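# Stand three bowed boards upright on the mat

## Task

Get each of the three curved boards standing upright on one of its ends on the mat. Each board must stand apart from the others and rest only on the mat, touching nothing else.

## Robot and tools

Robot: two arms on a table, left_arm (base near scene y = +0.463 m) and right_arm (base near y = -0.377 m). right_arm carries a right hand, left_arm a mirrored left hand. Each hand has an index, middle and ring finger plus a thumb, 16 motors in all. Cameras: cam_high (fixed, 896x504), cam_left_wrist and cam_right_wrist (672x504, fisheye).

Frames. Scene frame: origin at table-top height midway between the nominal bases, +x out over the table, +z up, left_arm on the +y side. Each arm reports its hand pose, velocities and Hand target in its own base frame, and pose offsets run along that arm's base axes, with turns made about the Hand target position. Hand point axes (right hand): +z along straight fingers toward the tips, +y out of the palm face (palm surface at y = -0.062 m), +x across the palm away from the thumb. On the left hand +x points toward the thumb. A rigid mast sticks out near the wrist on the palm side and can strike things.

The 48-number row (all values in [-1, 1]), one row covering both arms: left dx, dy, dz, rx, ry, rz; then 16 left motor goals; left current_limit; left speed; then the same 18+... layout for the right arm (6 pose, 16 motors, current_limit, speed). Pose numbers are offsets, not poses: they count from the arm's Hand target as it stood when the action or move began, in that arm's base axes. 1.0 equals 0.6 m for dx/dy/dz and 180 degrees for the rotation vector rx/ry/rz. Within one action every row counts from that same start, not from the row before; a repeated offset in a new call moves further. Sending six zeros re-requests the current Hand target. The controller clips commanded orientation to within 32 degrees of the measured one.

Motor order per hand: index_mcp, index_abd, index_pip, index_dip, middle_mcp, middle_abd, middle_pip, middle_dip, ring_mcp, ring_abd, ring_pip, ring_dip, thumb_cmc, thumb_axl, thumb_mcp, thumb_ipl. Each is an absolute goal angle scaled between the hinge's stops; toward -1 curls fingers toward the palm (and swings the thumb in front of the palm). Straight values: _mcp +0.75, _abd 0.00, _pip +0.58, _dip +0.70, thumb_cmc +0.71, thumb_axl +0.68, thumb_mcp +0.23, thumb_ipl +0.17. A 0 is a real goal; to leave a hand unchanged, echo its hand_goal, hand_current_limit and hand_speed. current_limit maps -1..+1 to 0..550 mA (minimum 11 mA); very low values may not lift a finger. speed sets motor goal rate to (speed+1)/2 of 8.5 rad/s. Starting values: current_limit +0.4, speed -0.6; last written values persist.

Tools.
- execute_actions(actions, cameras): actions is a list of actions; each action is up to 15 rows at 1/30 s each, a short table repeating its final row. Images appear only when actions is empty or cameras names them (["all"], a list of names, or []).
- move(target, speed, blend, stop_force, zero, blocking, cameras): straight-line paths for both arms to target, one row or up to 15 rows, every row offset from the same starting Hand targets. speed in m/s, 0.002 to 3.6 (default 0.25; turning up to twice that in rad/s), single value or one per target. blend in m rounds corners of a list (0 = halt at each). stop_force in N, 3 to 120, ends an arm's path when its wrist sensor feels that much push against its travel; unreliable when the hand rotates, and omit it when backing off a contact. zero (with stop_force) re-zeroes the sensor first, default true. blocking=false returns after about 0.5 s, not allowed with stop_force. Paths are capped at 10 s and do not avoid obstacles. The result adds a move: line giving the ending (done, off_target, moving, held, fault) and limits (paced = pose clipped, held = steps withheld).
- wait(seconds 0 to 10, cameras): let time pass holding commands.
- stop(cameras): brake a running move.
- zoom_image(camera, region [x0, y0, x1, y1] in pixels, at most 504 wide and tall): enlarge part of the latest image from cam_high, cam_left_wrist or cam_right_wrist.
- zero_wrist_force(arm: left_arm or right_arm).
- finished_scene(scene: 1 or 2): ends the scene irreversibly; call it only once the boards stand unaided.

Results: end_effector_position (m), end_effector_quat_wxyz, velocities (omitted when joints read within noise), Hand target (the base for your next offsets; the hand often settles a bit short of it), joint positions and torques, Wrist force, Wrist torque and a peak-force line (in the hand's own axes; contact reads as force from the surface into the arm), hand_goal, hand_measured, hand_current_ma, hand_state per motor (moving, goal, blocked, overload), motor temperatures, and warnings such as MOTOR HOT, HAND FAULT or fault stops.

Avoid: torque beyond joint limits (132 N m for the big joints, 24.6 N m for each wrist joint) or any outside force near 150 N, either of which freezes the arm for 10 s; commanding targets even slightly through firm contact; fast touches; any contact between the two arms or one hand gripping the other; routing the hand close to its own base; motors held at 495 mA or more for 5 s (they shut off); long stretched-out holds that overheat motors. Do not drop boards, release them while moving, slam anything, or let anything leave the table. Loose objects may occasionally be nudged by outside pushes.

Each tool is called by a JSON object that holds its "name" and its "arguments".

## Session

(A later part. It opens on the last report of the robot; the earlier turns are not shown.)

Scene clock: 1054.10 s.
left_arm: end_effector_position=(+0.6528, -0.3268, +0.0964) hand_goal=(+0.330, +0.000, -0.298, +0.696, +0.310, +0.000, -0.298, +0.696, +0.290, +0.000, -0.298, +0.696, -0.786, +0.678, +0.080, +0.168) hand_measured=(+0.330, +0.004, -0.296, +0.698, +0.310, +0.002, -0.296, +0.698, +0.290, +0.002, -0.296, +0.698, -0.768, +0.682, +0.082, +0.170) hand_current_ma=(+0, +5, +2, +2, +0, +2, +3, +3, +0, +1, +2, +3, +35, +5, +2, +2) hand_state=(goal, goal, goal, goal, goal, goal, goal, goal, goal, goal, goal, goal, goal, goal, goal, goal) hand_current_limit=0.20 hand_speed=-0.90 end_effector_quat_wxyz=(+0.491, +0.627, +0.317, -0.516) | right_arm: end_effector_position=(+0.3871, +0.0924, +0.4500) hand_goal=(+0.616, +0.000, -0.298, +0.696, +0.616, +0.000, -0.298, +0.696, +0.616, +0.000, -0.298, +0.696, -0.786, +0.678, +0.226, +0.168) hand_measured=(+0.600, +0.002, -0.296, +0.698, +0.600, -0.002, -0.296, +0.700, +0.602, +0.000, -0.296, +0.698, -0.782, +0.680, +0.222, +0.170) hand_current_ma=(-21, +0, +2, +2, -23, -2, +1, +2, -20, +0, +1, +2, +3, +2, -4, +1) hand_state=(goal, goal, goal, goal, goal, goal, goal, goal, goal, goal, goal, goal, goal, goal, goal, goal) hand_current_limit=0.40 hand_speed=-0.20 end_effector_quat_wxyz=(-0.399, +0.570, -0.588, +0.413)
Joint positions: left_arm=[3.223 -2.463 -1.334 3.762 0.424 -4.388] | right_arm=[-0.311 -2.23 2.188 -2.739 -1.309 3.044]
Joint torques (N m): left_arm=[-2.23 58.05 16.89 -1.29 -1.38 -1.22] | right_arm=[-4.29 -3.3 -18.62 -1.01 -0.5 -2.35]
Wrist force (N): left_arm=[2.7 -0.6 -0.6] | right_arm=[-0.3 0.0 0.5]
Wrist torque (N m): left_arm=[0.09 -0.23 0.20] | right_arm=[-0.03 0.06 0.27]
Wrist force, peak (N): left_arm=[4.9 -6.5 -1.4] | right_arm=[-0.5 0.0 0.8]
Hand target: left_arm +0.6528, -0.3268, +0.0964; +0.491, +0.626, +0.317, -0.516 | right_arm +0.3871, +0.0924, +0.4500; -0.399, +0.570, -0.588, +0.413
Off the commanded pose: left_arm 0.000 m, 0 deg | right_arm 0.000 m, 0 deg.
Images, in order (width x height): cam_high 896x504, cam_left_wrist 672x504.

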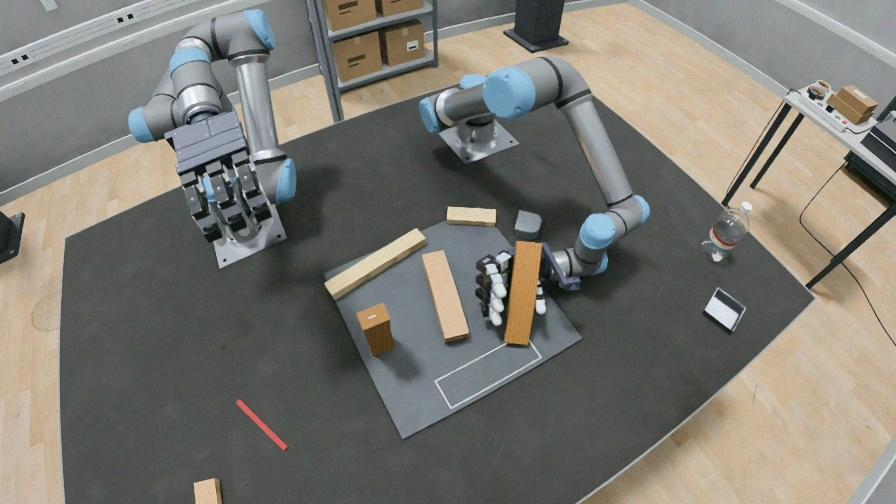

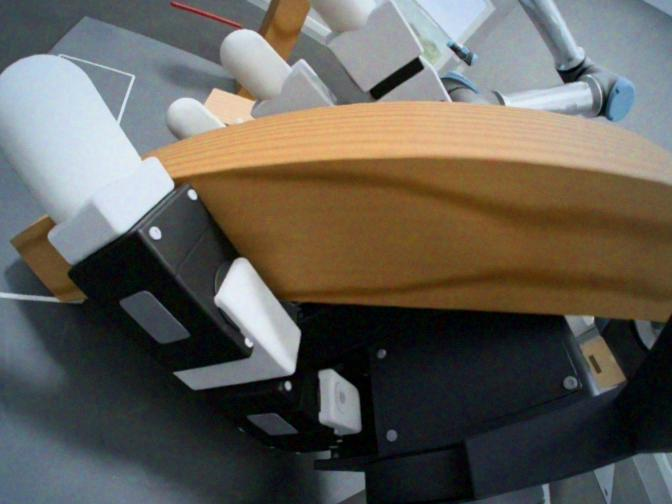

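{"name": "move", "arguments": {"target": [[0,0,0,0,0,0,0.55,0,-0.298,0.696,0.55,0,-0.298,0.696,0.55,0,-0.298,0.696,-0.786,0.678,0.35,0.168,0.3,-0.8,0,0,0,0,0,0,0.616,0,-0.298,0.696,0.616,0,-0.298,0.696,0.616,0,-0.298,0.696,-0.786,0.678,0.226,0.168,0.4,-0.2],[0.068,-0.048,0.0,0.0304,0.0877,0,0.55,0,-0.298,0.696,0.55,0,-0.298,0.696,0.55,0,-0.298,0.696,-0.786,0.678,0.35,0.168,0.3,-0.8,0,0,0,0,0,0,0.616,0,-0.298,0.696,0.616,0,-0.298,0.696,0.616,0,-0.298,0.696,-0.786,0.678,0.226,0.168,0.4,-0.2]], "speed": [0.02, 0.03], "cameras": ["cam_high","cam_left_wrist"]}}

{"name": "zoom_image", "arguments": {"camera": "cam_high", "region": [490, 240, 570, 360]}}

Scene clock: 1070.93 s.
left_arm: end_effector_position=(+0.6936, -0.3557, +0.0964) hand_goal=(+0.550, +0.000, -0.298, +0.696, +0.550, +0.000, -0.298, +0.696, +0.550, +0.000, -0.298, +0.696, -0.786, +0.678, +0.350, +0.168) hand_measured=(+0.550, +0.004, -0.296, +0.698, +0.550, +0.002, -0.296, +0.698, +0.550, +0.002, -0.296, +0.698, -0.768, +0.680, +0.348, +0.170) hand_current_ma=(+0, +5, +2, +2, +0, +2, +3, +3, +0, +1, +2, +3, +35, +2, -2, +2) hand_state=(goal, goal, goal, goal, goal, goal, goal, goal, goal, goal, goal, goal, goal, goal, goal, goal) hand_current_limit=0.30 hand_speed=-0.80 end_effector_quat_wxyz=(+0.412, +0.572, +0.405, -0.582) end_effector_velocity=(-0.001, -0.001, -0.001) end_effector_angular_velocity=(-0.002, -0.004, +0.000) | right_arm: end_effector_position=(+0.3871, +0.0924, +0.4500) hand_goal=(+0.616, +0.000, -0.298, +0.696, +0.616, +0.000, -0.298, +0.696, +0.616, +0.000, -0.298, +0.696, -0.786, +0.678, +0.226, +0.168) hand_measured=(+0.600, +0.002, -0.296, +0.698, +0.600, -0.002, -0.296, +0.700, +0.602, +0.000, -0.296, +0.698, -0.782, +0.680, +0.222, +0.170) hand_current_ma=(-21, +0, +2, +2, -23, -2, +1, +2, -20, +0, +1, +2, +3, +2, -4, +1) hand_state=(goal, goal, goal, goal, goal, goal, goal, goal, goal, goal, goal, goal, goal, goal, goal, goal) hand_current_limit=0.40 hand_speed=-0.20 end_effector_quat_wxyz=(-0.399, +0.570, -0.588, +0.413)
Joint positions: left_arm=[3.175 -2.53 -1.122 3.607 0.372 -4.67] | right_arm=[-0.311 -2.23 2.188 -2.739 -1.309 3.044]
Joint velocities: left_arm=[-0.002 0 -0.004 0.002 -0.002 0.007] | right_arm=[within noise]
Joint torques (N m): left_arm=[0.35 63.55 8.37 0.99 0.11 2.04] | right_arm=[-3.96 -2.97 -18.32 -0.95 -0.59 -2.36]
Wrist force (N): left_arm=[2.3 0.4 -0.6] | right_arm=[-0.3 0.0 0.5]
Wrist torque (N m): left_arm=[0.15 -0.25 0.09] | right_arm=[-0.03 0.07 0.27]
Wrist force, peak (N): left_arm=[3.4 -0.6 -0.8] | right_arm=[-0.4 -0.1 0.8]
Hand target: left_arm +0.6936, -0.3556, +0.0964; +0.412, +0.572, +0.405, -0.582 | right_arm +0.3871, +0.0924, +0.4500; -0.399, +0.570, -0.588, +0.413
Off the commanded pose: left_arm 0.000 m, 0 deg | right_arm 0.000 m, 0 deg.
move: done
Images, in order (width x height): cam_high 896x504, cam_left_wrist 672x504.

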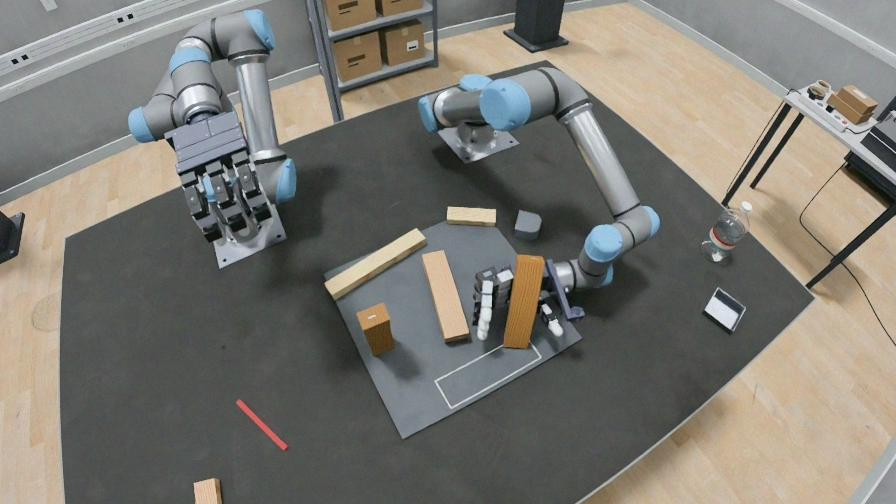

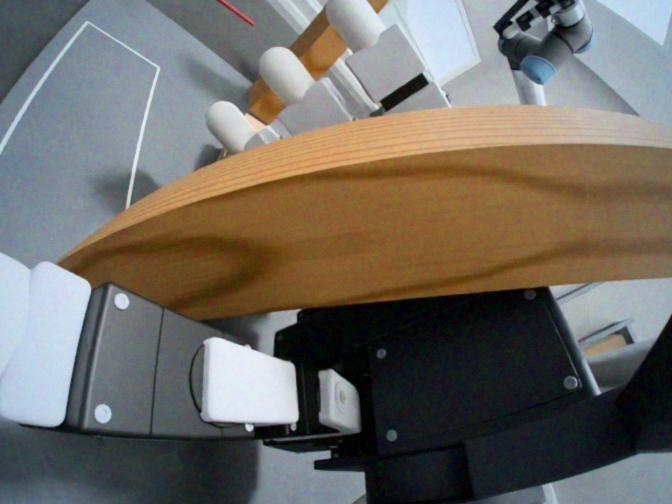

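Scaled by 4.200.

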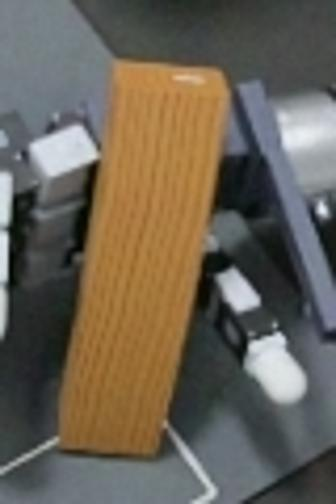

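{"name": "move", "arguments": {"target": [[0.0613,-0.0433,0.0,0,0,0,0.55,0,-0.298,0.696,0.55,0,-0.298,0.696,0.55,0,-0.298,0.696,-0.786,0.678,0.35,0.168,0.3,-0.8,0,0,0,0,0,0,0.616,0,-0.298,0.696,0.616,0,-0.298,0.696,0.616,0,-0.298,0.696,-0.786,0.678,0.226,0.168,0.4,-0.2]], "speed": 0.02, "cameras": ["cam_high","cam_left_wrist"]}}

{"name": "zoom_image", "arguments": {"camera": "cam_high", "region": [490, 240, 570, 360]}}

Scene clock: 1077.73 s.
left_arm: end_effector_position=(+0.7304, -0.3817, +0.0963) hand_goal=(+0.550, +0.000, -0.298, +0.696, +0.550, +0.000, -0.298, +0.696, +0.550, +0.000, -0.298, +0.696, -0.786, +0.678, +0.350, +0.168) hand_measured=(+0.550, +0.004, -0.296, +0.698, +0.550, +0.002, -0.296, +0.698, +0.550, +0.002, -0.296, +0.698, -0.768, +0.680, +0.348, +0.170) hand_current_ma=(+0, +5, +2, +2, +0, +2, +3, +3, +0, +1, +2, +3, +35, +2, -2, +2) hand_state=(goal, goal, goal, goal, goal, goal, goal, goal, goal, goal, goal, goal, goal, goal, goal, goal) hand_current_limit=0.30 hand_speed=-0.80 end_effector_quat_wxyz=(+0.412, +0.572, +0.405, -0.582) | right_arm: end_effector_position=(+0.3871, +0.0924, +0.4500) hand_goal=(+0.616, +0.000, -0.298, +0.696, +0.616, +0.000, -0.298, +0.696, +0.616, +0.000, -0.298, +0.696, -0.786, +0.678, +0.226, +0.168) hand_measured=(+0.600, +0.002, -0.296, +0.698, +0.600, -0.002, -0.296, +0.700, +0.602, +0.000, -0.296, +0.698, -0.782, +0.680, +0.222, +0.170) hand_current_ma=(-21, +0, +2, +2, -23, -2, +1, +2, -20, +0, +1, +2, +3, +2, -4, +1) hand_state=(goal, goal, goal, goal, goal, goal, goal, goal, goal, goal, goal, goal, goal, goal, goal, goal) hand_current_limit=0.40 hand_speed=-0.20 end_effector_quat_wxyz=(-0.399, +0.570, -0.588, +0.413)
Joint positions: left_arm=[3.137 -2.634 -0.912 3.496 0.334 -4.665] | right_arm=[-0.311 -2.23 2.188 -2.739 -1.309 3.044]
Joint torques (N m): left_arm=[3 70.67 9.44 1.55 1.37 1.66] | right_arm=[-5.17 -3.11 -18.52 -1.05 -0.5 -2.48]
Wrist force (N): left_arm=[2.4 0.3 -0.7] | right_arm=[-0.3 0.0 0.5]
Wrist torque (N m): left_arm=[0.13 -0.22 0.07] | right_arm=[-0.03 0.06 0.27]
Wrist force, peak (N): left_arm=[3.2 1.0 -0.8] | right_arm=[-0.4 0.0 0.8]
Hand target: left_arm +0.7304, -0.3816, +0.0964; +0.412, +0.572, +0.405, -0.582 | right_arm +0.3871, +0.0924, +0.4500; -0.399, +0.570, -0.588, +0.413
Off the commanded pose: left_arm 0.000 m, 0 deg | right_arm 0.000 m, 0 deg.
move: done
Images, in order (width x height): cam_high 896x504, cam_left_wrist 672x504.

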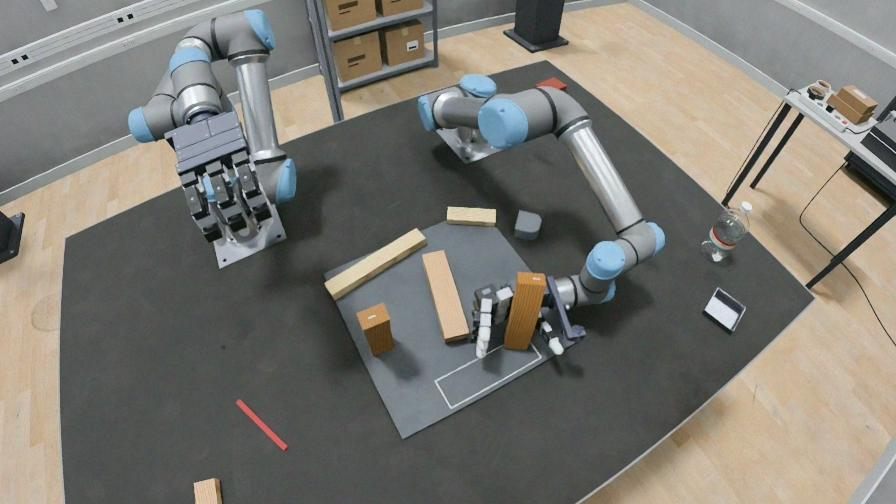

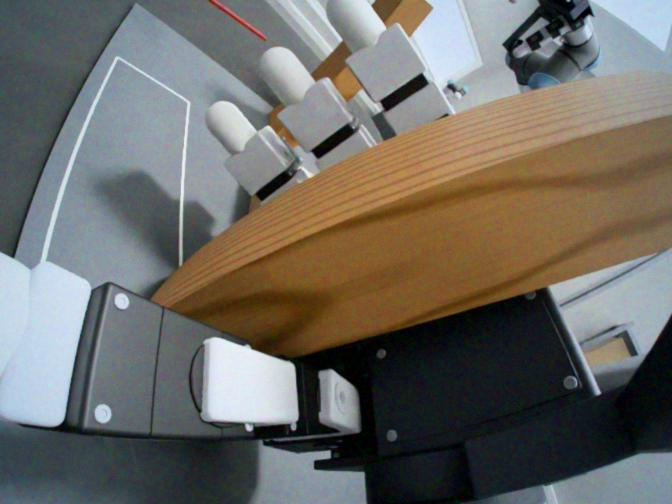

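Scaled by 4.200.

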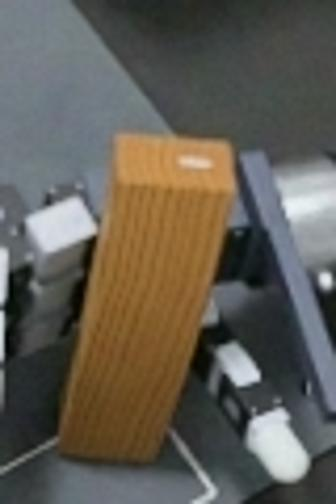

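{"name": "move", "arguments": {"target": [[-0.02,0.0147,0.0,0,0,0,0.55,0,-0.298,0.696,0.55,0,-0.298,0.696,0.55,0,-0.298,0.696,-0.786,0.678,0.35,0.168,0.3,-0.8,0,0,0,0,0,0,0.616,0,-0.298,0.696,0.616,0,-0.298,0.696,0.616,0,-0.298,0.696,-0.786,0.678,0.226,0.168,0.4,-0.2]], "speed": 0.01, "cameras": ["cam_high","cam_left_wrist"]}}

{"name": "zoom_image", "arguments": {"camera": "cam_high", "region": [490, 240, 570, 360]}}

Scene clock: 1084.87 s.
left_arm: end_effector_position=(+0.7183, -0.3727, +0.0964) hand_goal=(+0.550, +0.000, -0.298, +0.696, +0.550, +0.000, -0.298, +0.696, +0.550, +0.000, -0.298, +0.696, -0.786, +0.678, +0.350, +0.168) hand_measured=(+0.550, +0.004, -0.296, +0.698, +0.550, +0.002, -0.296, +0.698, +0.550, +0.002, -0.296, +0.698, -0.768, +0.680, +0.348, +0.170) hand_current_ma=(+0, +5, +2, +2, +0, +2, +3, +3, +0, +1, +2, +3, +35, +2, -2, +2) hand_state=(goal, goal, goal, goal, goal, goal, goal, goal, goal, goal, goal, goal, goal, goal, goal, goal) hand_current_limit=0.30 hand_speed=-0.80 end_effector_quat_wxyz=(+0.412, +0.572, +0.405, -0.582) | right_arm: end_effector_position=(+0.3871, +0.0924, +0.4500) hand_goal=(+0.616, +0.000, -0.298, +0.696, +0.616, +0.000, -0.298, +0.696, +0.616, +0.000, -0.298, +0.696, -0.786, +0.678, +0.226, +0.168) hand_measured=(+0.600, +0.002, -0.296, +0.698, +0.600, -0.002, -0.296, +0.700, +0.602, +0.000, -0.296, +0.698, -0.782, +0.680, +0.222, +0.170) hand_current_ma=(-21, +0, +2, +2, -23, -2, +1, +2, -20, +0, +1, +2, +3, +2, -4, +1) hand_state=(goal, goal, goal, goal, goal, goal, goal, goal, goal, goal, goal, goal, goal, goal, goal, goal) hand_current_limit=0.40 hand_speed=-0.20 end_effector_quat_wxyz=(-0.399, +0.570, -0.588, +0.413)
Joint positions: left_arm=[3.15 -2.597 -0.986 3.535 0.346 -4.667] | right_arm=[-0.311 -2.23 2.188 -2.739 -1.309 3.044]
Joint torques (N m): left_arm=[-1.97 54.85 23.6 -0.85 0.48 -1.6] | right_arm=[-4.68 -2.43 -19.26 -1.01 -0.52 -2.43]
Wrist force (N): left_arm=[2.6 1.3 -0.8] | right_arm=[-0.3 0.1 0.6]
Wrist torque (N m): left_arm=[0.20 -0.22 0.13] | right_arm=[-0.03 0.06 0.28]
Wrist force, peak (N): left_arm=[3.4 0.7 -0.8] | right_arm=[-0.6 0.1 0.8]
Hand target: left_arm +0.7184, -0.3727, +0.0964; +0.412, +0.572, +0.405, -0.582 | right_arm +0.3871, +0.0924, +0.4500; -0.399, +0.570, -0.588, +0.413
Off the commanded pose: left_arm 0.000 m, 0 deg | right_arm 0.000 m, 0 deg.
move: done
Images, in order (width x height): cam_high 896x504, cam_left_wrist 672x504.

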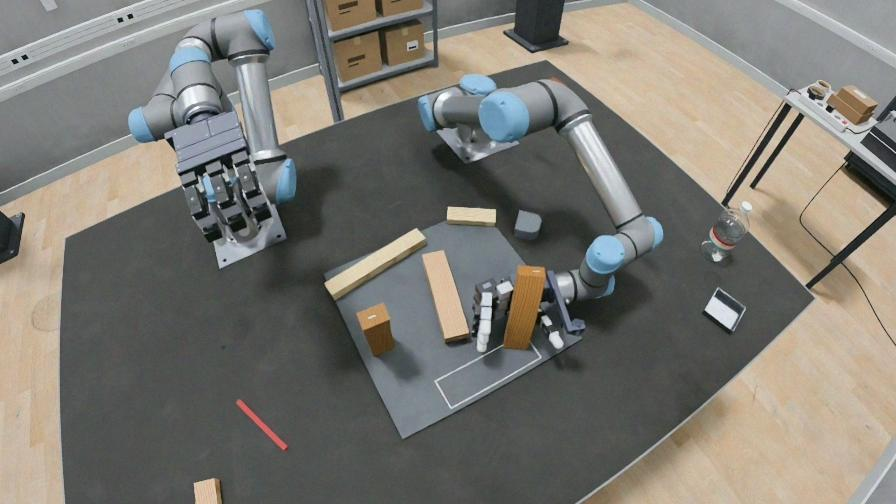

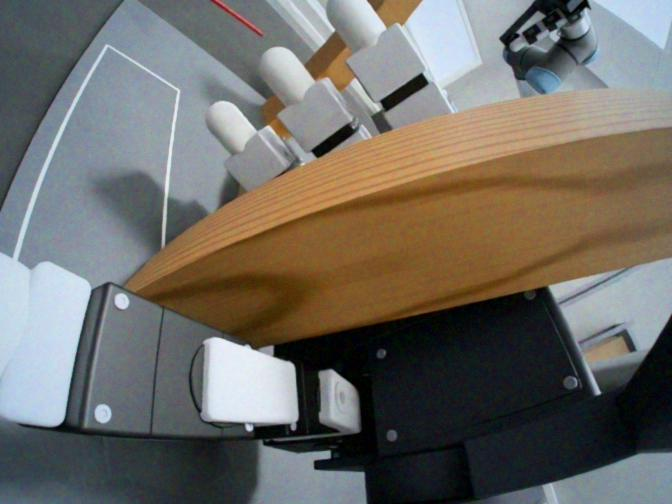

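Scaled by 4.200.

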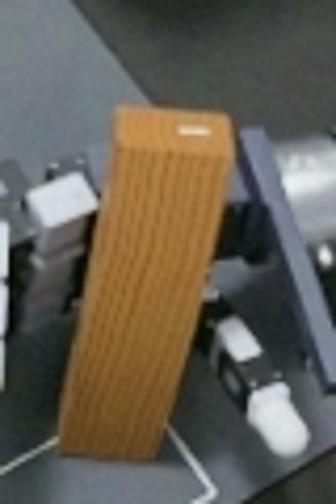

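{"name": "move", "arguments": {"target": [[0.0409,-0.0289,0.0,0,0,0,0.55,0,-0.298,0.696,0.55,0,-0.298,0.696,0.55,0,-0.298,0.696,-0.786,0.678,0.35,0.168,0.3,-0.8,0,0,0,0,0,0,0.616,0,-0.298,0.696,0.616,0,-0.298,0.696,0.616,0,-0.298,0.696,-0.786,0.678,0.226,0.168,0.4,-0.2]], "speed": 0.015, "cameras": ["cam_high","cam_left_wrist"]}}

{"name": "zoom_image", "arguments": {"camera": "cam_high", "region": [490, 240, 570, 360]}}

Scene clock: 1089.67 s.
left_arm: end_effector_position=(+0.7429, -0.3902, +0.0963) hand_goal=(+0.550, +0.000, -0.298, +0.696, +0.550, +0.000, -0.298, +0.696, +0.550, +0.000, -0.298, +0.696, -0.786, +0.678, +0.350, +0.168) hand_measured=(+0.550, +0.004, -0.296, +0.698, +0.550, +0.002, -0.296, +0.698, +0.550, +0.002, -0.296, +0.698, -0.768, +0.680, +0.348, +0.170) hand_current_ma=(+0, +5, +2, +2, +0, +2, +3, +3, +0, +1, +2, +3, +35, +2, -2, +2) hand_state=(goal, goal, goal, goal, goal, goal, goal, goal, goal, goal, goal, goal, goal, goal, goal, goal) hand_current_limit=0.30 hand_speed=-0.80 end_effector_quat_wxyz=(+0.412, +0.572, +0.405, -0.582) | right_arm: end_effector_position=(+0.3871, +0.0924, +0.4500) hand_goal=(+0.616, +0.000, -0.298, +0.696, +0.616, +0.000, -0.298, +0.696, +0.616, +0.000, -0.298, +0.696, -0.786, +0.678, +0.226, +0.168) hand_measured=(+0.600, +0.002, -0.296, +0.698, +0.600, -0.002, -0.296, +0.700, +0.602, +0.000, -0.296, +0.698, -0.782, +0.680, +0.222, +0.170) hand_current_ma=(-21, +0, +2, +2, -23, -2, +1, +2, -20, +0, +1, +2, +3, +2, -4, +1) hand_state=(goal, goal, goal, goal, goal, goal, goal, goal, goal, goal, goal, goal, goal, goal, goal, goal) hand_current_limit=0.40 hand_speed=-0.20 end_effector_quat_wxyz=(-0.399, +0.570, -0.588, +0.413)
Joint positions: left_arm=[3.126 -2.675 -0.829 3.452 0.323 -4.663] | right_arm=[-0.311 -2.23 2.188 -2.739 -1.309 3.044]
Joint torques (N m): left_arm=[2.48 72.62 11.49 0.85 0.9 1.78] | right_arm=[-3.81 -2.32 -18.74 -0.98 -0.38 -2.38]
Wrist force (N): left_arm=[2.5 0.6 -1.0] | right_arm=[-0.3 0.1 0.6]
Wrist torque (N m): left_arm=[0.14 -0.25 0.07] | right_arm=[-0.01 0.07 0.28]
Wrist force, peak (N): left_arm=[2.7 1.1 -1.0] | right_arm=[-0.1 0.2 0.9]
Hand target: left_arm +0.7429, -0.3901, +0.0964; +0.412, +0.572, +0.405, -0.582 | right_arm +0.3871, +0.0924, +0.4500; -0.399, +0.570, -0.588, +0.413
Off the commanded pose: left_arm 0.000 m, 0 deg | right_arm 0.000 m, 0 deg.
move: done
Images, in order (width x height): cam_high 896x504, cam_left_wrist 672x504.

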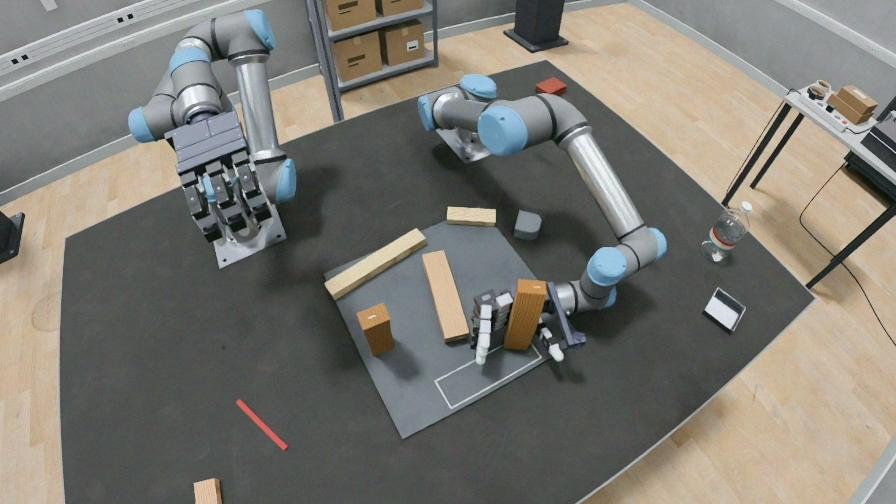

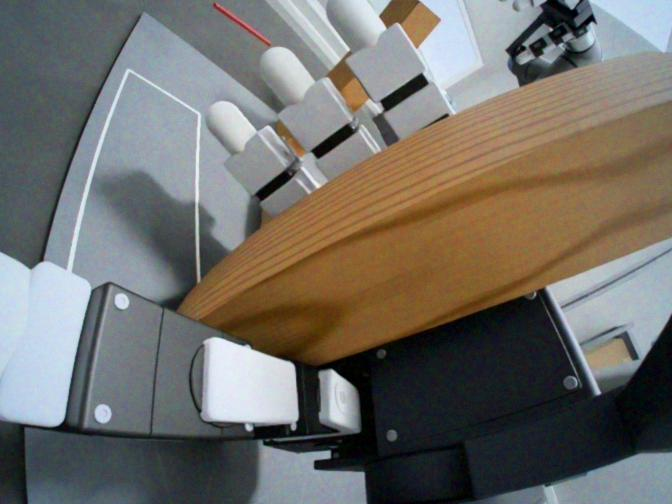

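Scaled by 4.200.

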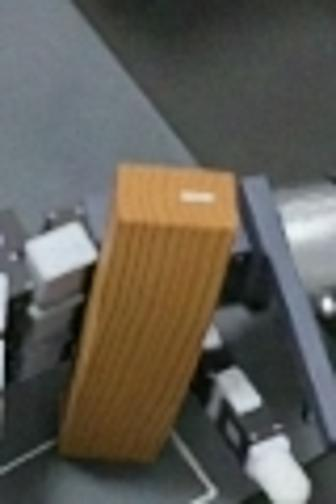

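{"name": "move", "arguments": {"target": [[-0.0204,0.0144,0.0,0,0,0,0.55,0,-0.298,0.696,0.55,0,-0.298,0.696,0.55,0,-0.298,0.696,-0.786,0.678,0.35,0.168,0.3,-0.8,0,0,0,0,0,0,0.616,0,-0.298,0.696,0.616,0,-0.298,0.696,0.616,0,-0.298,0.696,-0.786,0.678,0.226,0.168,0.4,-0.2]], "speed": 0.006, "cameras": ["cam_high","cam_left_wrist"]}}

{"name": "zoom_image", "arguments": {"camera": "cam_high", "region": [490, 240, 570, 360]}}

Scene clock: 1095.43 s.
left_arm: end_effector_position=(+0.7306, -0.3814, +0.0964) hand_goal=(+0.550, +0.000, -0.298, +0.696, +0.550, +0.000, -0.298, +0.696, +0.550, +0.000, -0.298, +0.696, -0.786, +0.678, +0.350, +0.168) hand_measured=(+0.550, +0.004, -0.296, +0.698, +0.550, +0.002, -0.296, +0.698, +0.550, +0.002, -0.296, +0.698, -0.768, +0.680, +0.348, +0.170) hand_current_ma=(+0, +5, +2, +2, +0, +2, +3, +3, +0, +1, +2, +3, +35, +2, -2, +2) hand_state=(goal, goal, goal, goal, goal, goal, goal, goal, goal, goal, goal, goal, goal, goal, goal, goal) hand_current_limit=0.30 hand_speed=-0.80 end_effector_quat_wxyz=(+0.412, +0.572, +0.405, -0.582) | right_arm: end_effector_position=(+0.3871, +0.0924, +0.4500) hand_goal=(+0.616, +0.000, -0.298, +0.696, +0.616, +0.000, -0.298, +0.696, +0.616, +0.000, -0.298, +0.696, -0.786, +0.678, +0.226, +0.168) hand_measured=(+0.600, +0.002, -0.296, +0.698, +0.600, -0.002, -0.296, +0.700, +0.602, +0.000, -0.296, +0.698, -0.782, +0.680, +0.222, +0.170) hand_current_ma=(-21, +0, +2, +2, -23, -2, +1, +2, -20, +0, +1, +2, +3, +2, -4, +1) hand_state=(goal, goal, goal, goal, goal, goal, goal, goal, goal, goal, goal, goal, goal, goal, goal, goal) hand_current_limit=0.40 hand_speed=-0.20 end_effector_quat_wxyz=(-0.399, +0.570, -0.588, +0.413)
Joint positions: left_arm=[3.137 -2.634 -0.911 3.495 0.334 -4.665] | right_arm=[-0.311 -2.23 2.188 -2.739 -1.309 3.044]
Joint torques (N m): left_arm=[1.8 61.72 23.49 -0.14 0.87 -1.59] | right_arm=[-4.04 -1.3 -18.62 -1.05 -0.42 -2.36]
Wrist force (N): left_arm=[3.0 0.3 -0.7] | right_arm=[-0.2 0.1 0.7]
Wrist torque (N m): left_arm=[0.11 -0.26 0.19] | right_arm=[-0.03 0.05 0.28]
Wrist force, peak (N): left_arm=[3.0 0.4 -1.2] | right_arm=[-0.5 0.0 0.7]
Hand target: left_arm +0.7307, -0.3814, +0.0964; +0.412, +0.572, +0.405, -0.582 | right_arm +0.3871, +0.0924, +0.4500; -0.399, +0.570, -0.588, +0.413
Off the commanded pose: left_arm 0.000 m, 0 deg | right_arm 0.000 m, 0 deg.
move: done
Images, in order (width x height): cam_high 896x504, cam_left_wrist 672x504.

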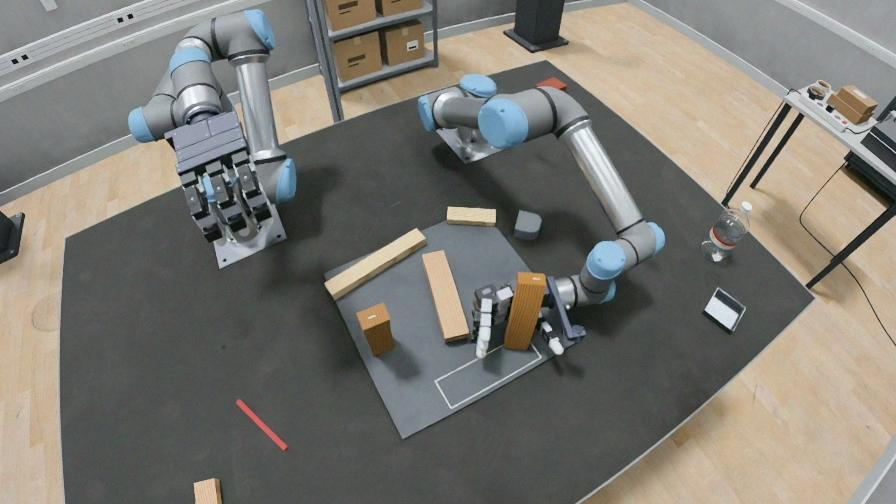

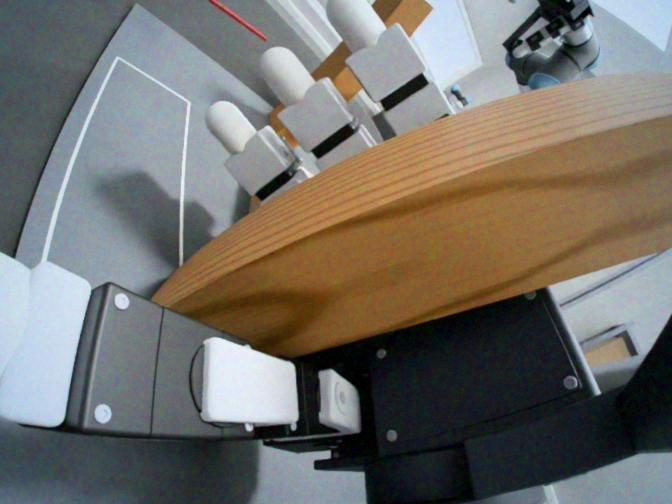

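Scaled by 4.200.

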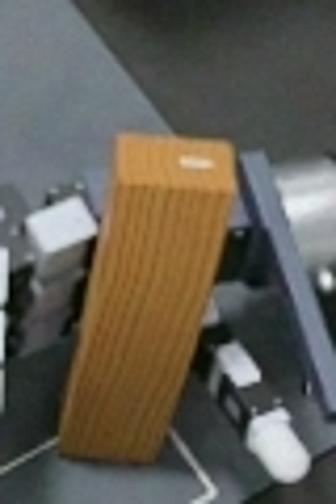

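{"name": "move", "arguments": {"target": [[-0.0082,0.0058,0.0,0,0,0,0.55,0,-0.298,0.696,0.55,0,-0.298,0.696,0.55,0,-0.298,0.696,-0.786,0.678,0.35,0.168,0.3,-0.8,0,0,0,0,0,0,0.616,0,-0.298,0.696,0.616,0,-0.298,0.696,0.616,0,-0.298,0.696,-0.786,0.678,0.226,0.168,0.4,-0.2]], "speed": 0.006, "cameras": ["cam_high","cam_left_wrist"]}}

{"name": "zoom_image", "arguments": {"camera": "cam_high", "region": [490, 240, 570, 360]}}

{"name": "zoom_image", "arguments": {"camera": "cam_left_wrist", "region": [120, 200, 620, 450]}}

Scene clock: 1099.67 s.
left_arm: end_effector_position=(+0.7257, -0.3779, +0.0964) hand_goal=(+0.550, +0.000, -0.298, +0.696, +0.550, +0.000, -0.298, +0.696, +0.550, +0.000, -0.298, +0.696, -0.786, +0.678, +0.350, +0.168) hand_measured=(+0.550, +0.004, -0.296, +0.698, +0.550, +0.002, -0.296, +0.698, +0.550, +0.002, -0.296, +0.698, -0.768, +0.680, +0.348, +0.170) hand_current_ma=(+0, +5, +2, +2, +0, +2, +3, +3, +0, +1, +2, +3, +35, +2, -2, +2) hand_state=(goal, goal, goal, goal, goal, goal, goal, goal, goal, goal, goal, goal, goal, goal, goal, goal) hand_current_limit=0.30 hand_speed=-0.80 end_effector_quat_wxyz=(+0.412, +0.572, +0.405, -0.582) | right_arm: end_effector_position=(+0.3871, +0.0924, +0.4500) hand_goal=(+0.616, +0.000, -0.298, +0.696, +0.616, +0.000, -0.298, +0.696, +0.616, +0.000, -0.298, +0.696, -0.786, +0.678, +0.226, +0.168) hand_measured=(+0.600, +0.002, -0.296, +0.698, +0.600, -0.002, -0.296, +0.700, +0.602, +0.000, -0.296, +0.698, -0.782, +0.680, +0.222, +0.170) hand_current_ma=(-21, +0, +2, +2, -23, -2, +1, +2, -20, +0, +1, +2, +3, +2, -4, +1) hand_state=(goal, goal, goal, goal, goal, goal, goal, goal, goal, goal, goal, goal, goal, goal, goal, goal) hand_current_limit=0.40 hand_speed=-0.20 end_effector_quat_wxyz=(-0.399, +0.570, -0.588, +0.413)
Joint positions: left_arm=[3.142 -2.619 -0.941 3.512 0.339 -4.666] | right_arm=[-0.311 -2.23 2.188 -2.739 -1.309 3.044]
Joint torques (N m): left_arm=[1.57 61.34 22.57 -0.02 1.13 -1.58] | right_arm=[-4.34 -0.54 -18.68 -0.98 -0.48 -2.35]
Wrist force (N): left_arm=[2.6 0.7 -0.6] | right_arm=[-0.3 -0.1 0.5]
Wrist torque (N m): left_arm=[0.13 -0.21 0.13] | right_arm=[-0.03 0.07 0.28]
Wrist force, peak (N): left_arm=[3.2 0.2 -0.7] | right_arm=[-0.3 -0.1 0.8]
Hand target: left_arm +0.7257, -0.3780, +0.0964; +0.412, +0.572, +0.405, -0.582 | right_arm +0.3871, +0.0924, +0.4500; -0.399, +0.570, -0.588, +0.413
Off the commanded pose: left_arm 0.000 m, 0 deg | right_arm 0.000 m, 0 deg.
move: done
Images, in order (width x height): cam_high 896x504, cam_left_wrist 672x504.

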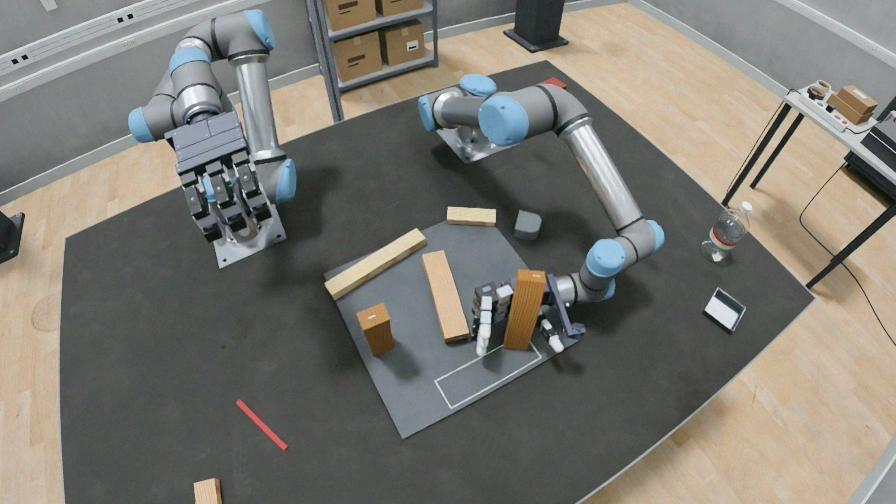

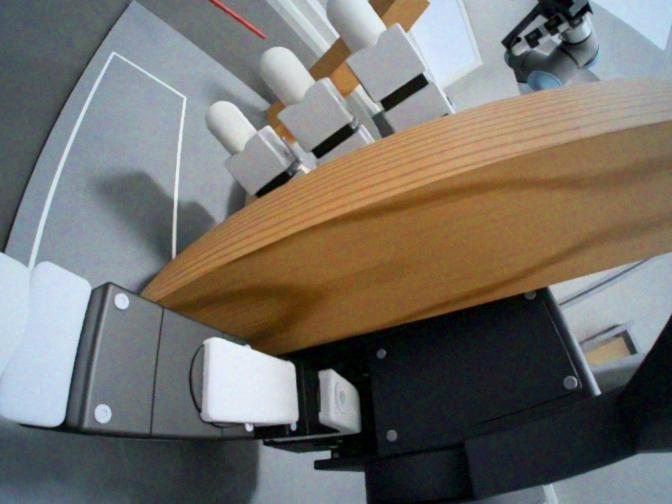

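Scaled by 4.200.

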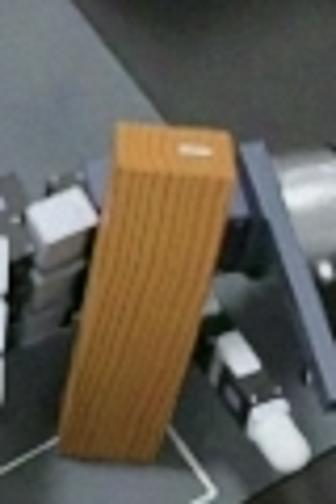

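Scaled by 1.008 from the camera's 672x504 image, which has a finer 960x720 frame.

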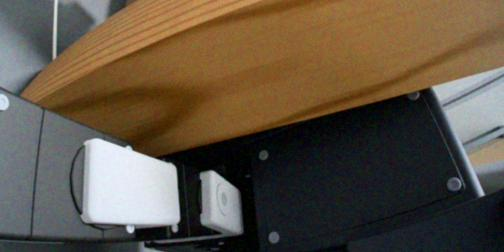

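{"name": "zoom_image", "arguments": {"camera": "cam_left_wrist", "region": [80, 180, 280, 360]}}

{"name": "zoom_image", "arguments": {"camera": "cam_high", "region": [490, 320, 550, 365]}}

Scaled by 2.520 from the camera's 672x504 image, which has a finer 960x720 frame.

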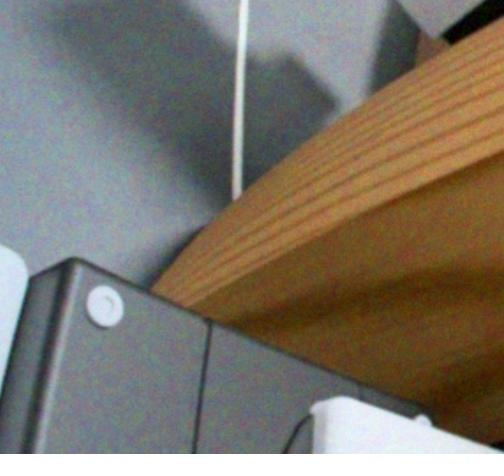

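Scaled by 8.400.

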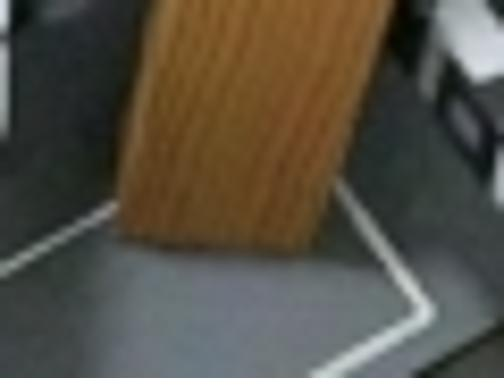

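{"name": "move", "arguments": {"target": [[0.0205,-0.0145,0.0,0,0,0,0.55,0,-0.298,0.696,0.55,0,-0.298,0.696,0.55,0,-0.298,0.696,-0.786,0.678,0.35,0.168,0.3,-0.8,0,0,0,0,0,0,0.616,0,-0.298,0.696,0.616,0,-0.298,0.696,0.616,0,-0.298,0.696,-0.786,0.678,0.226,0.168,0.4,-0.2],[0.0363,0.0288,0.0,0,0,0,0.55,0,-0.298,0.696,0.55,0,-0.298,0.696,0.55,0,-0.298,0.696,-0.786,0.678,0.35,0.168,0.3,-0.8,0,0,0,0,0,0,0.616,0,-0.298,0.696,0.616,0,-0.298,0.696,0.616,0,-0.298,0.696,-0.786,0.678,0.226,0.168,0.4,-0.2]], "speed": 0.015, "cameras": ["cam_high","cam_left_wrist"]}}

{"name": "zoom_image", "arguments": {"camera": "cam_high", "region": [490, 240, 570, 360]}}

Scene clock: 1112.73 s.
left_arm: end_effector_position=(+0.7476, -0.3605, +0.0964) hand_goal=(+0.550, +0.000, -0.298, +0.696, +0.550, +0.000, -0.298, +0.696, +0.550, +0.000, -0.298, +0.696, -0.786, +0.678, +0.350, +0.168) hand_measured=(+0.550, +0.004, -0.296, +0.698, +0.550, +0.002, -0.296, +0.698, +0.550, +0.002, -0.296, +0.698, -0.768, +0.680, +0.348, +0.170) hand_current_ma=(+0, +5, +2, +2, +0, +2, +3, +3, +0, +1, +2, +3, +35, +2, -2, +2) hand_state=(goal, goal, goal, goal, goal, goal, goal, goal, goal, goal, goal, goal, goal, goal, goal, goal) hand_current_limit=0.30 hand_speed=-0.80 end_effector_quat_wxyz=(+0.412, +0.572, +0.405, -0.582) | right_arm: end_effector_position=(+0.3871, +0.0924, +0.4500) hand_goal=(+0.616, +0.000, -0.298, +0.696, +0.616, +0.000, -0.298, +0.696, +0.616, +0.000, -0.298, +0.696, -0.786, +0.678, +0.226, +0.168) hand_measured=(+0.600, +0.002, -0.296, +0.698, +0.600, -0.002, -0.296, +0.700, +0.602, +0.000, -0.296, +0.698, -0.782, +0.680, +0.222, +0.170) hand_current_ma=(-21, +0, +2, +2, -23, -2, +1, +2, -20, +0, +1, +2, +3, +2, -4, +1) hand_state=(goal, goal, goal, goal, goal, goal, goal, goal, goal, goal, goal, goal, goal, goal, goal, goal) hand_current_limit=0.40 hand_speed=-0.20 end_effector_quat_wxyz=(-0.399, +0.570, -0.588, +0.413)
Joint positions: left_arm=[3.166 -2.672 -0.835 3.461 0.363 -4.669] | right_arm=[-0.311 -2.23 2.188 -2.739 -1.309 3.044]
Joint torques (N m): left_arm=[-5.79 59.59 17.37 -1.88 -0.01 -1.04] | right_arm=[-3.64 -0.67 -19.32 -1.02 -0.54 -2.41]
Wrist force (N): left_arm=[2.6 0.4 -1.0] | right_arm=[-0.3 0.2 0.7]
Wrist torque (N m): left_arm=[0.11 -0.24 0.15] | right_arm=[-0.02 0.05 0.28]
Wrist force, peak (N): left_arm=[3.0 0.2 -1.3] | right_arm=[-0.5 0.1 0.8]
Hand target: left_arm +0.7475, -0.3607, +0.0964; +0.412, +0.572, +0.405, -0.582 | right_arm +0.3871, +0.0924, +0.4500; -0.399, +0.570, -0.588, +0.413
Off the commanded pose: left_arm 0.000 m, 0 deg | right_arm 0.000 m, 0 deg.
move: done
Images, in order (width x height): cam_high 896x504, cam_left_wrist 672x504.

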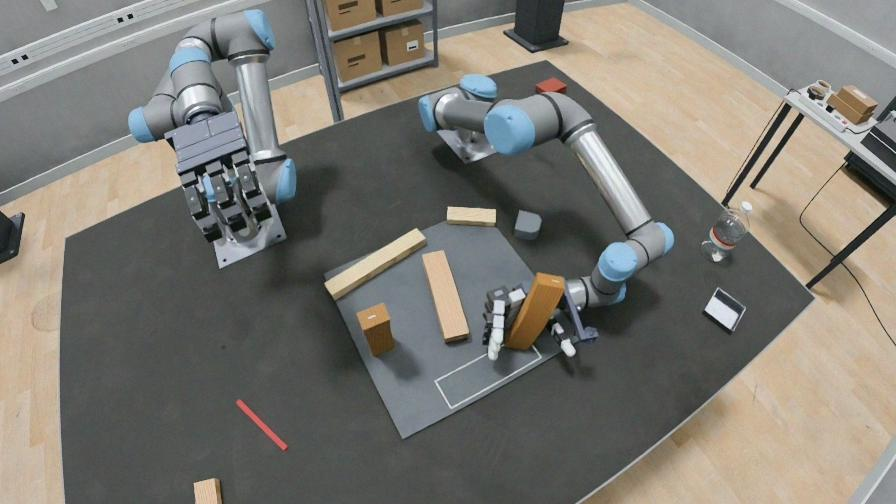

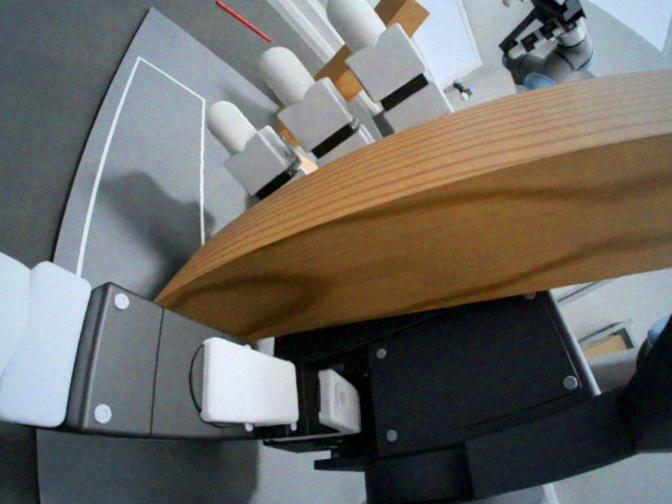

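Scaled by 4.200.

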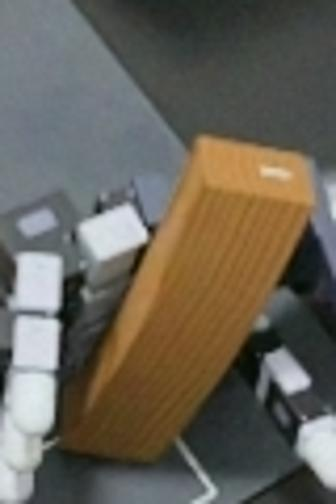

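{"name": "move", "arguments": {"target": [[-0.0158,-0.0433,0.0,0,0,0,0.55,0,-0.298,0.696,0.55,0,-0.298,0.696,0.55,0,-0.298,0.696,-0.786,0.678,0.35,0.168,0.3,-0.8,0,0,0,0,0,0,0.616,0,-0.298,0.696,0.616,0,-0.298,0.696,0.616,0,-0.298,0.696,-0.786,0.678,0.226,0.168,0.4,-0.2]], "speed": 0.015, "cameras": ["cam_high","cam_left_wrist"]}}

{"name": "zoom_image", "arguments": {"camera": "cam_high", "region": [490, 240, 610, 360]}}

Scene clock: 1127.47 s.
left_arm: end_effector_position=(+0.7380, -0.3868, +0.0964) hand_goal=(+0.550, +0.000, -0.298, +0.696, +0.550, +0.000, -0.298, +0.696, +0.550, +0.000, -0.298, +0.696, -0.786, +0.678, +0.350, +0.168) hand_measured=(+0.550, +0.004, -0.296, +0.698, +0.550, +0.002, -0.296, +0.698, +0.550, +0.002, -0.296, +0.698, -0.768, +0.680, +0.348, +0.170) hand_current_ma=(+0, +5, +2, +2, +0, +2, +3, +3, +0, +1, +2, +3, +35, +2, -2, +2) hand_state=(goal, goal, goal, goal, goal, goal, goal, goal, goal, goal, goal, goal, goal, goal, goal, goal) hand_current_limit=0.30 hand_speed=-0.80 end_effector_quat_wxyz=(+0.412, +0.572, +0.405, -0.582) | right_arm: end_effector_position=(+0.3871, +0.0924, +0.4500) hand_goal=(+0.616, +0.000, -0.298, +0.696, +0.616, +0.000, -0.298, +0.696, +0.616, +0.000, -0.298, +0.696, -0.786, +0.678, +0.226, +0.168) hand_measured=(+0.600, +0.002, -0.296, +0.698, +0.600, -0.002, -0.296, +0.700, +0.602, +0.000, -0.296, +0.698, -0.782, +0.680, +0.222, +0.170) hand_current_ma=(-21, +0, +2, +2, -23, -2, +1, +2, -20, +0, +1, +2, +3, +2, -4, +1) hand_state=(goal, goal, goal, goal, goal, goal, goal, goal, goal, goal, goal, goal, goal, goal, goal, goal) hand_current_limit=0.40 hand_speed=-0.20 end_effector_quat_wxyz=(-0.399, +0.570, -0.588, +0.413)
Joint positions: left_arm=[3.13 -2.658 -0.862 3.47 0.327 -4.664] | right_arm=[-0.311 -2.23 2.188 -2.739 -1.309 3.044]
Joint torques (N m): left_arm=[3.33 69.63 15.51 1.04 0.12 1.55] | right_arm=[-3.57 -0.7 -19.44 -1.01 -0.44 -2.37]
Wrist force (N): left_arm=[2.9 0.9 -1.1] | right_arm=[-0.3 0.1 0.7]
Wrist torque (N m): left_arm=[0.20 -0.27 0.09] | right_arm=[-0.03 0.06 0.28]
Wrist force, peak (N): left_arm=[2.9 0.9 -1.1] | right_arm=[-0.5 -0.2 0.7]
Hand target: left_arm +0.7380, -0.3867, +0.0964; +0.412, +0.572, +0.405, -0.582 | right_arm +0.3871, +0.0924, +0.4500; -0.399, +0.570, -0.588, +0.413
Off the commanded pose: left_arm 0.000 m, 0 deg | right_arm 0.000 m, 0 deg.
move: done
Images, in order (width x height): cam_high 896x504, cam_left_wrist 672x504.

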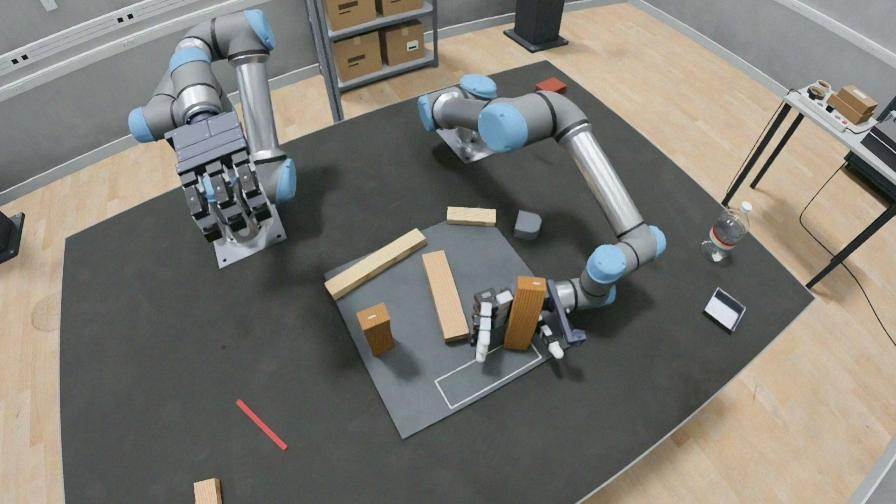

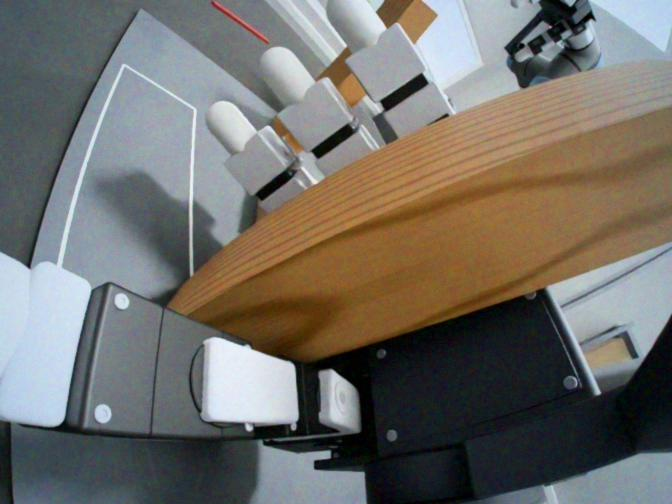

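Scaled by 4.200.

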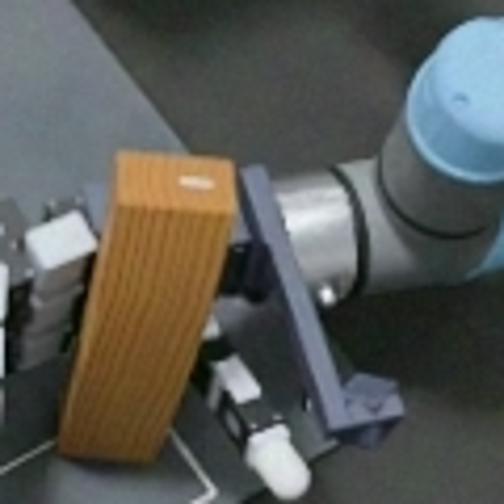

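{"name": "move", "arguments": {"target": [[0.03,-0.0212,0.0,0,0,0,0.55,0,-0.298,0.696,0.55,0,-0.298,0.696,0.55,0,-0.298,0.696,-0.786,0.678,0.7,0.168,0.3,-0.8,0,0,0,0,0,0,0.616,0,-0.298,0.696,0.616,0,-0.298,0.696,0.616,0,-0.298,0.696,-0.786,0.678,0.226,0.168,0.4,-0.2]], "speed": 0.01, "cameras": ["cam_high","cam_left_wrist"]}}

{"name": "zoom_image", "arguments": {"camera": "cam_high", "region": [490, 240, 610, 360]}}

Scene clock: 1157.43 s.
left_arm: end_effector_position=(+0.7560, -0.3994, +0.0963) hand_goal=(+0.550, +0.000, -0.298, +0.696, +0.550, +0.000, -0.298, +0.696, +0.550, +0.000, -0.298, +0.696, -0.786, +0.678, +0.700, +0.168) hand_measured=(+0.550, +0.004, -0.296, +0.698, +0.550, +0.002, -0.296, +0.698, +0.550, +0.002, -0.296, +0.698, -0.768, +0.678, +0.698, +0.170) hand_current_ma=(+0, +5, +2, +2, +0, +2, +3, +3, +0, +1, +2, +3, +34, -1, -1, +2) hand_state=(goal, goal, goal, goal, goal, goal, goal, goal, goal, goal, goal, goal, goal, goal, goal, goal) hand_current_limit=0.30 hand_speed=-0.80 end_effector_quat_wxyz=(+0.412, +0.572, +0.405, -0.582) | right_arm: end_effector_position=(+0.3871, +0.0924, +0.4500) hand_goal=(+0.616, +0.000, -0.298, +0.696, +0.616, +0.000, -0.298, +0.696, +0.616, +0.000, -0.298, +0.696, -0.786, +0.678, +0.226, +0.168) hand_measured=(+0.600, +0.002, -0.296, +0.698, +0.600, -0.002, -0.296, +0.700, +0.602, +0.000, -0.296, +0.698, -0.782, +0.680, +0.222, +0.170) hand_current_ma=(-21, +0, +2, +2, -23, -2, +1, +2, -20, +0, +1, +2, +3, +2, -4, +1) hand_state=(goal, goal, goal, goal, goal, goal, goal, goal, goal, goal, goal, goal, goal, goal, goal, goal) hand_current_limit=0.40 hand_speed=-0.20 end_effector_quat_wxyz=(-0.399, +0.570, -0.588, +0.413)
Joint positions: left_arm=[3.114 -2.723 -0.731 3.4 0.311 -4.661] | right_arm=[-0.311 -2.23 2.188 -2.739 -1.309 3.044]
Joint torques (N m): left_arm=[-0.58 73.79 11.02 0.42 0.34 2.03] | right_arm=[-3.32 -0.47 -19.5 -1.02 -0.53 -2.32]
Wrist force (N): left_arm=[2.1 0.9 -1.1] | right_arm=[-0.2 0.0 0.8]
Wrist torque (N m): left_arm=[0.16 -0.22 -0.03] | right_arm=[-0.05 0.04 0.29]
Wrist force, peak (N): left_arm=[3.2 0.6 -0.8] | right_arm=[-0.3 0.1 0.8]
Hand target: left_arm +0.7560, -0.3994, +0.0964; +0.412, +0.572, +0.405, -0.582 | right_arm +0.3871, +0.0924, +0.4500; -0.399, +0.570, -0.588, +0.413
Off the commanded pose: left_arm 0.000 m, 0 deg | right_arm 0.000 m, 0 deg.
move: done
Images, in order (width x height): cam_high 896x504, cam_left_wrist 672x504.

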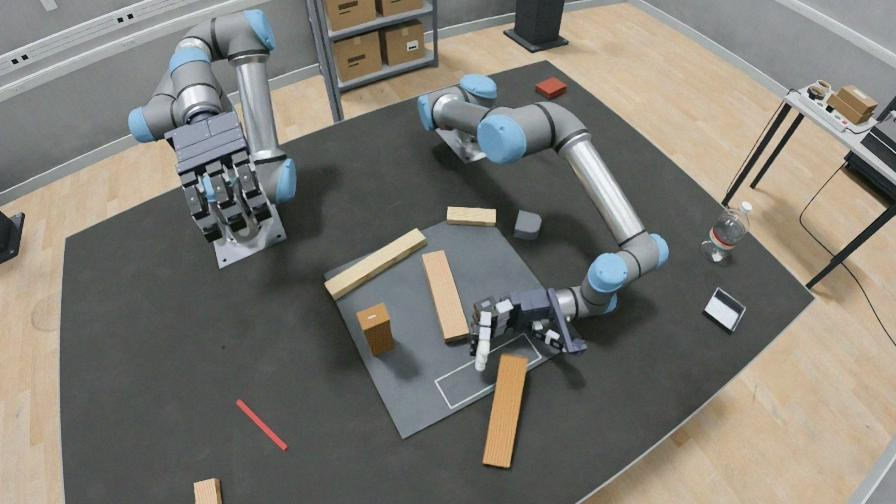

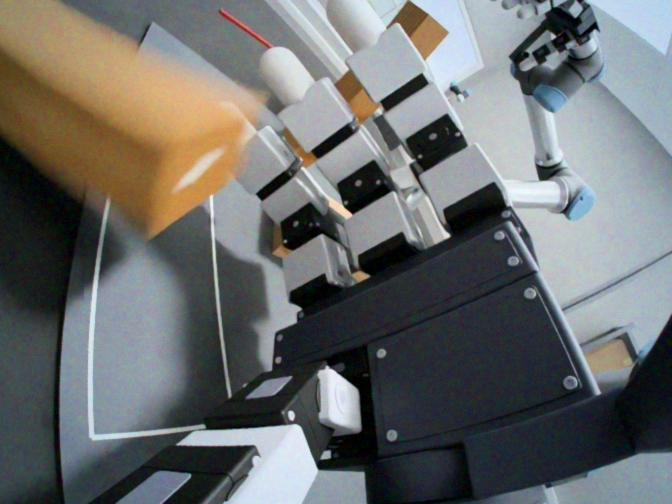

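Scaled by 4.200.

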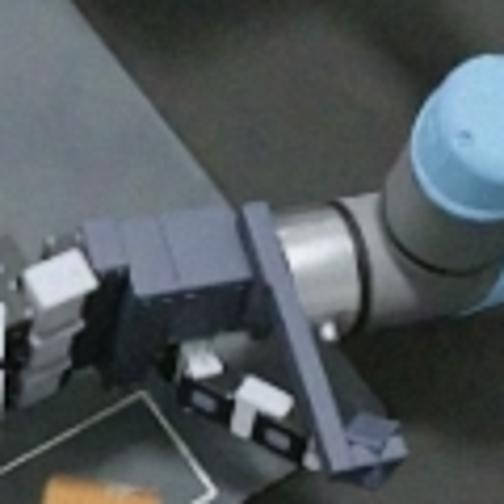

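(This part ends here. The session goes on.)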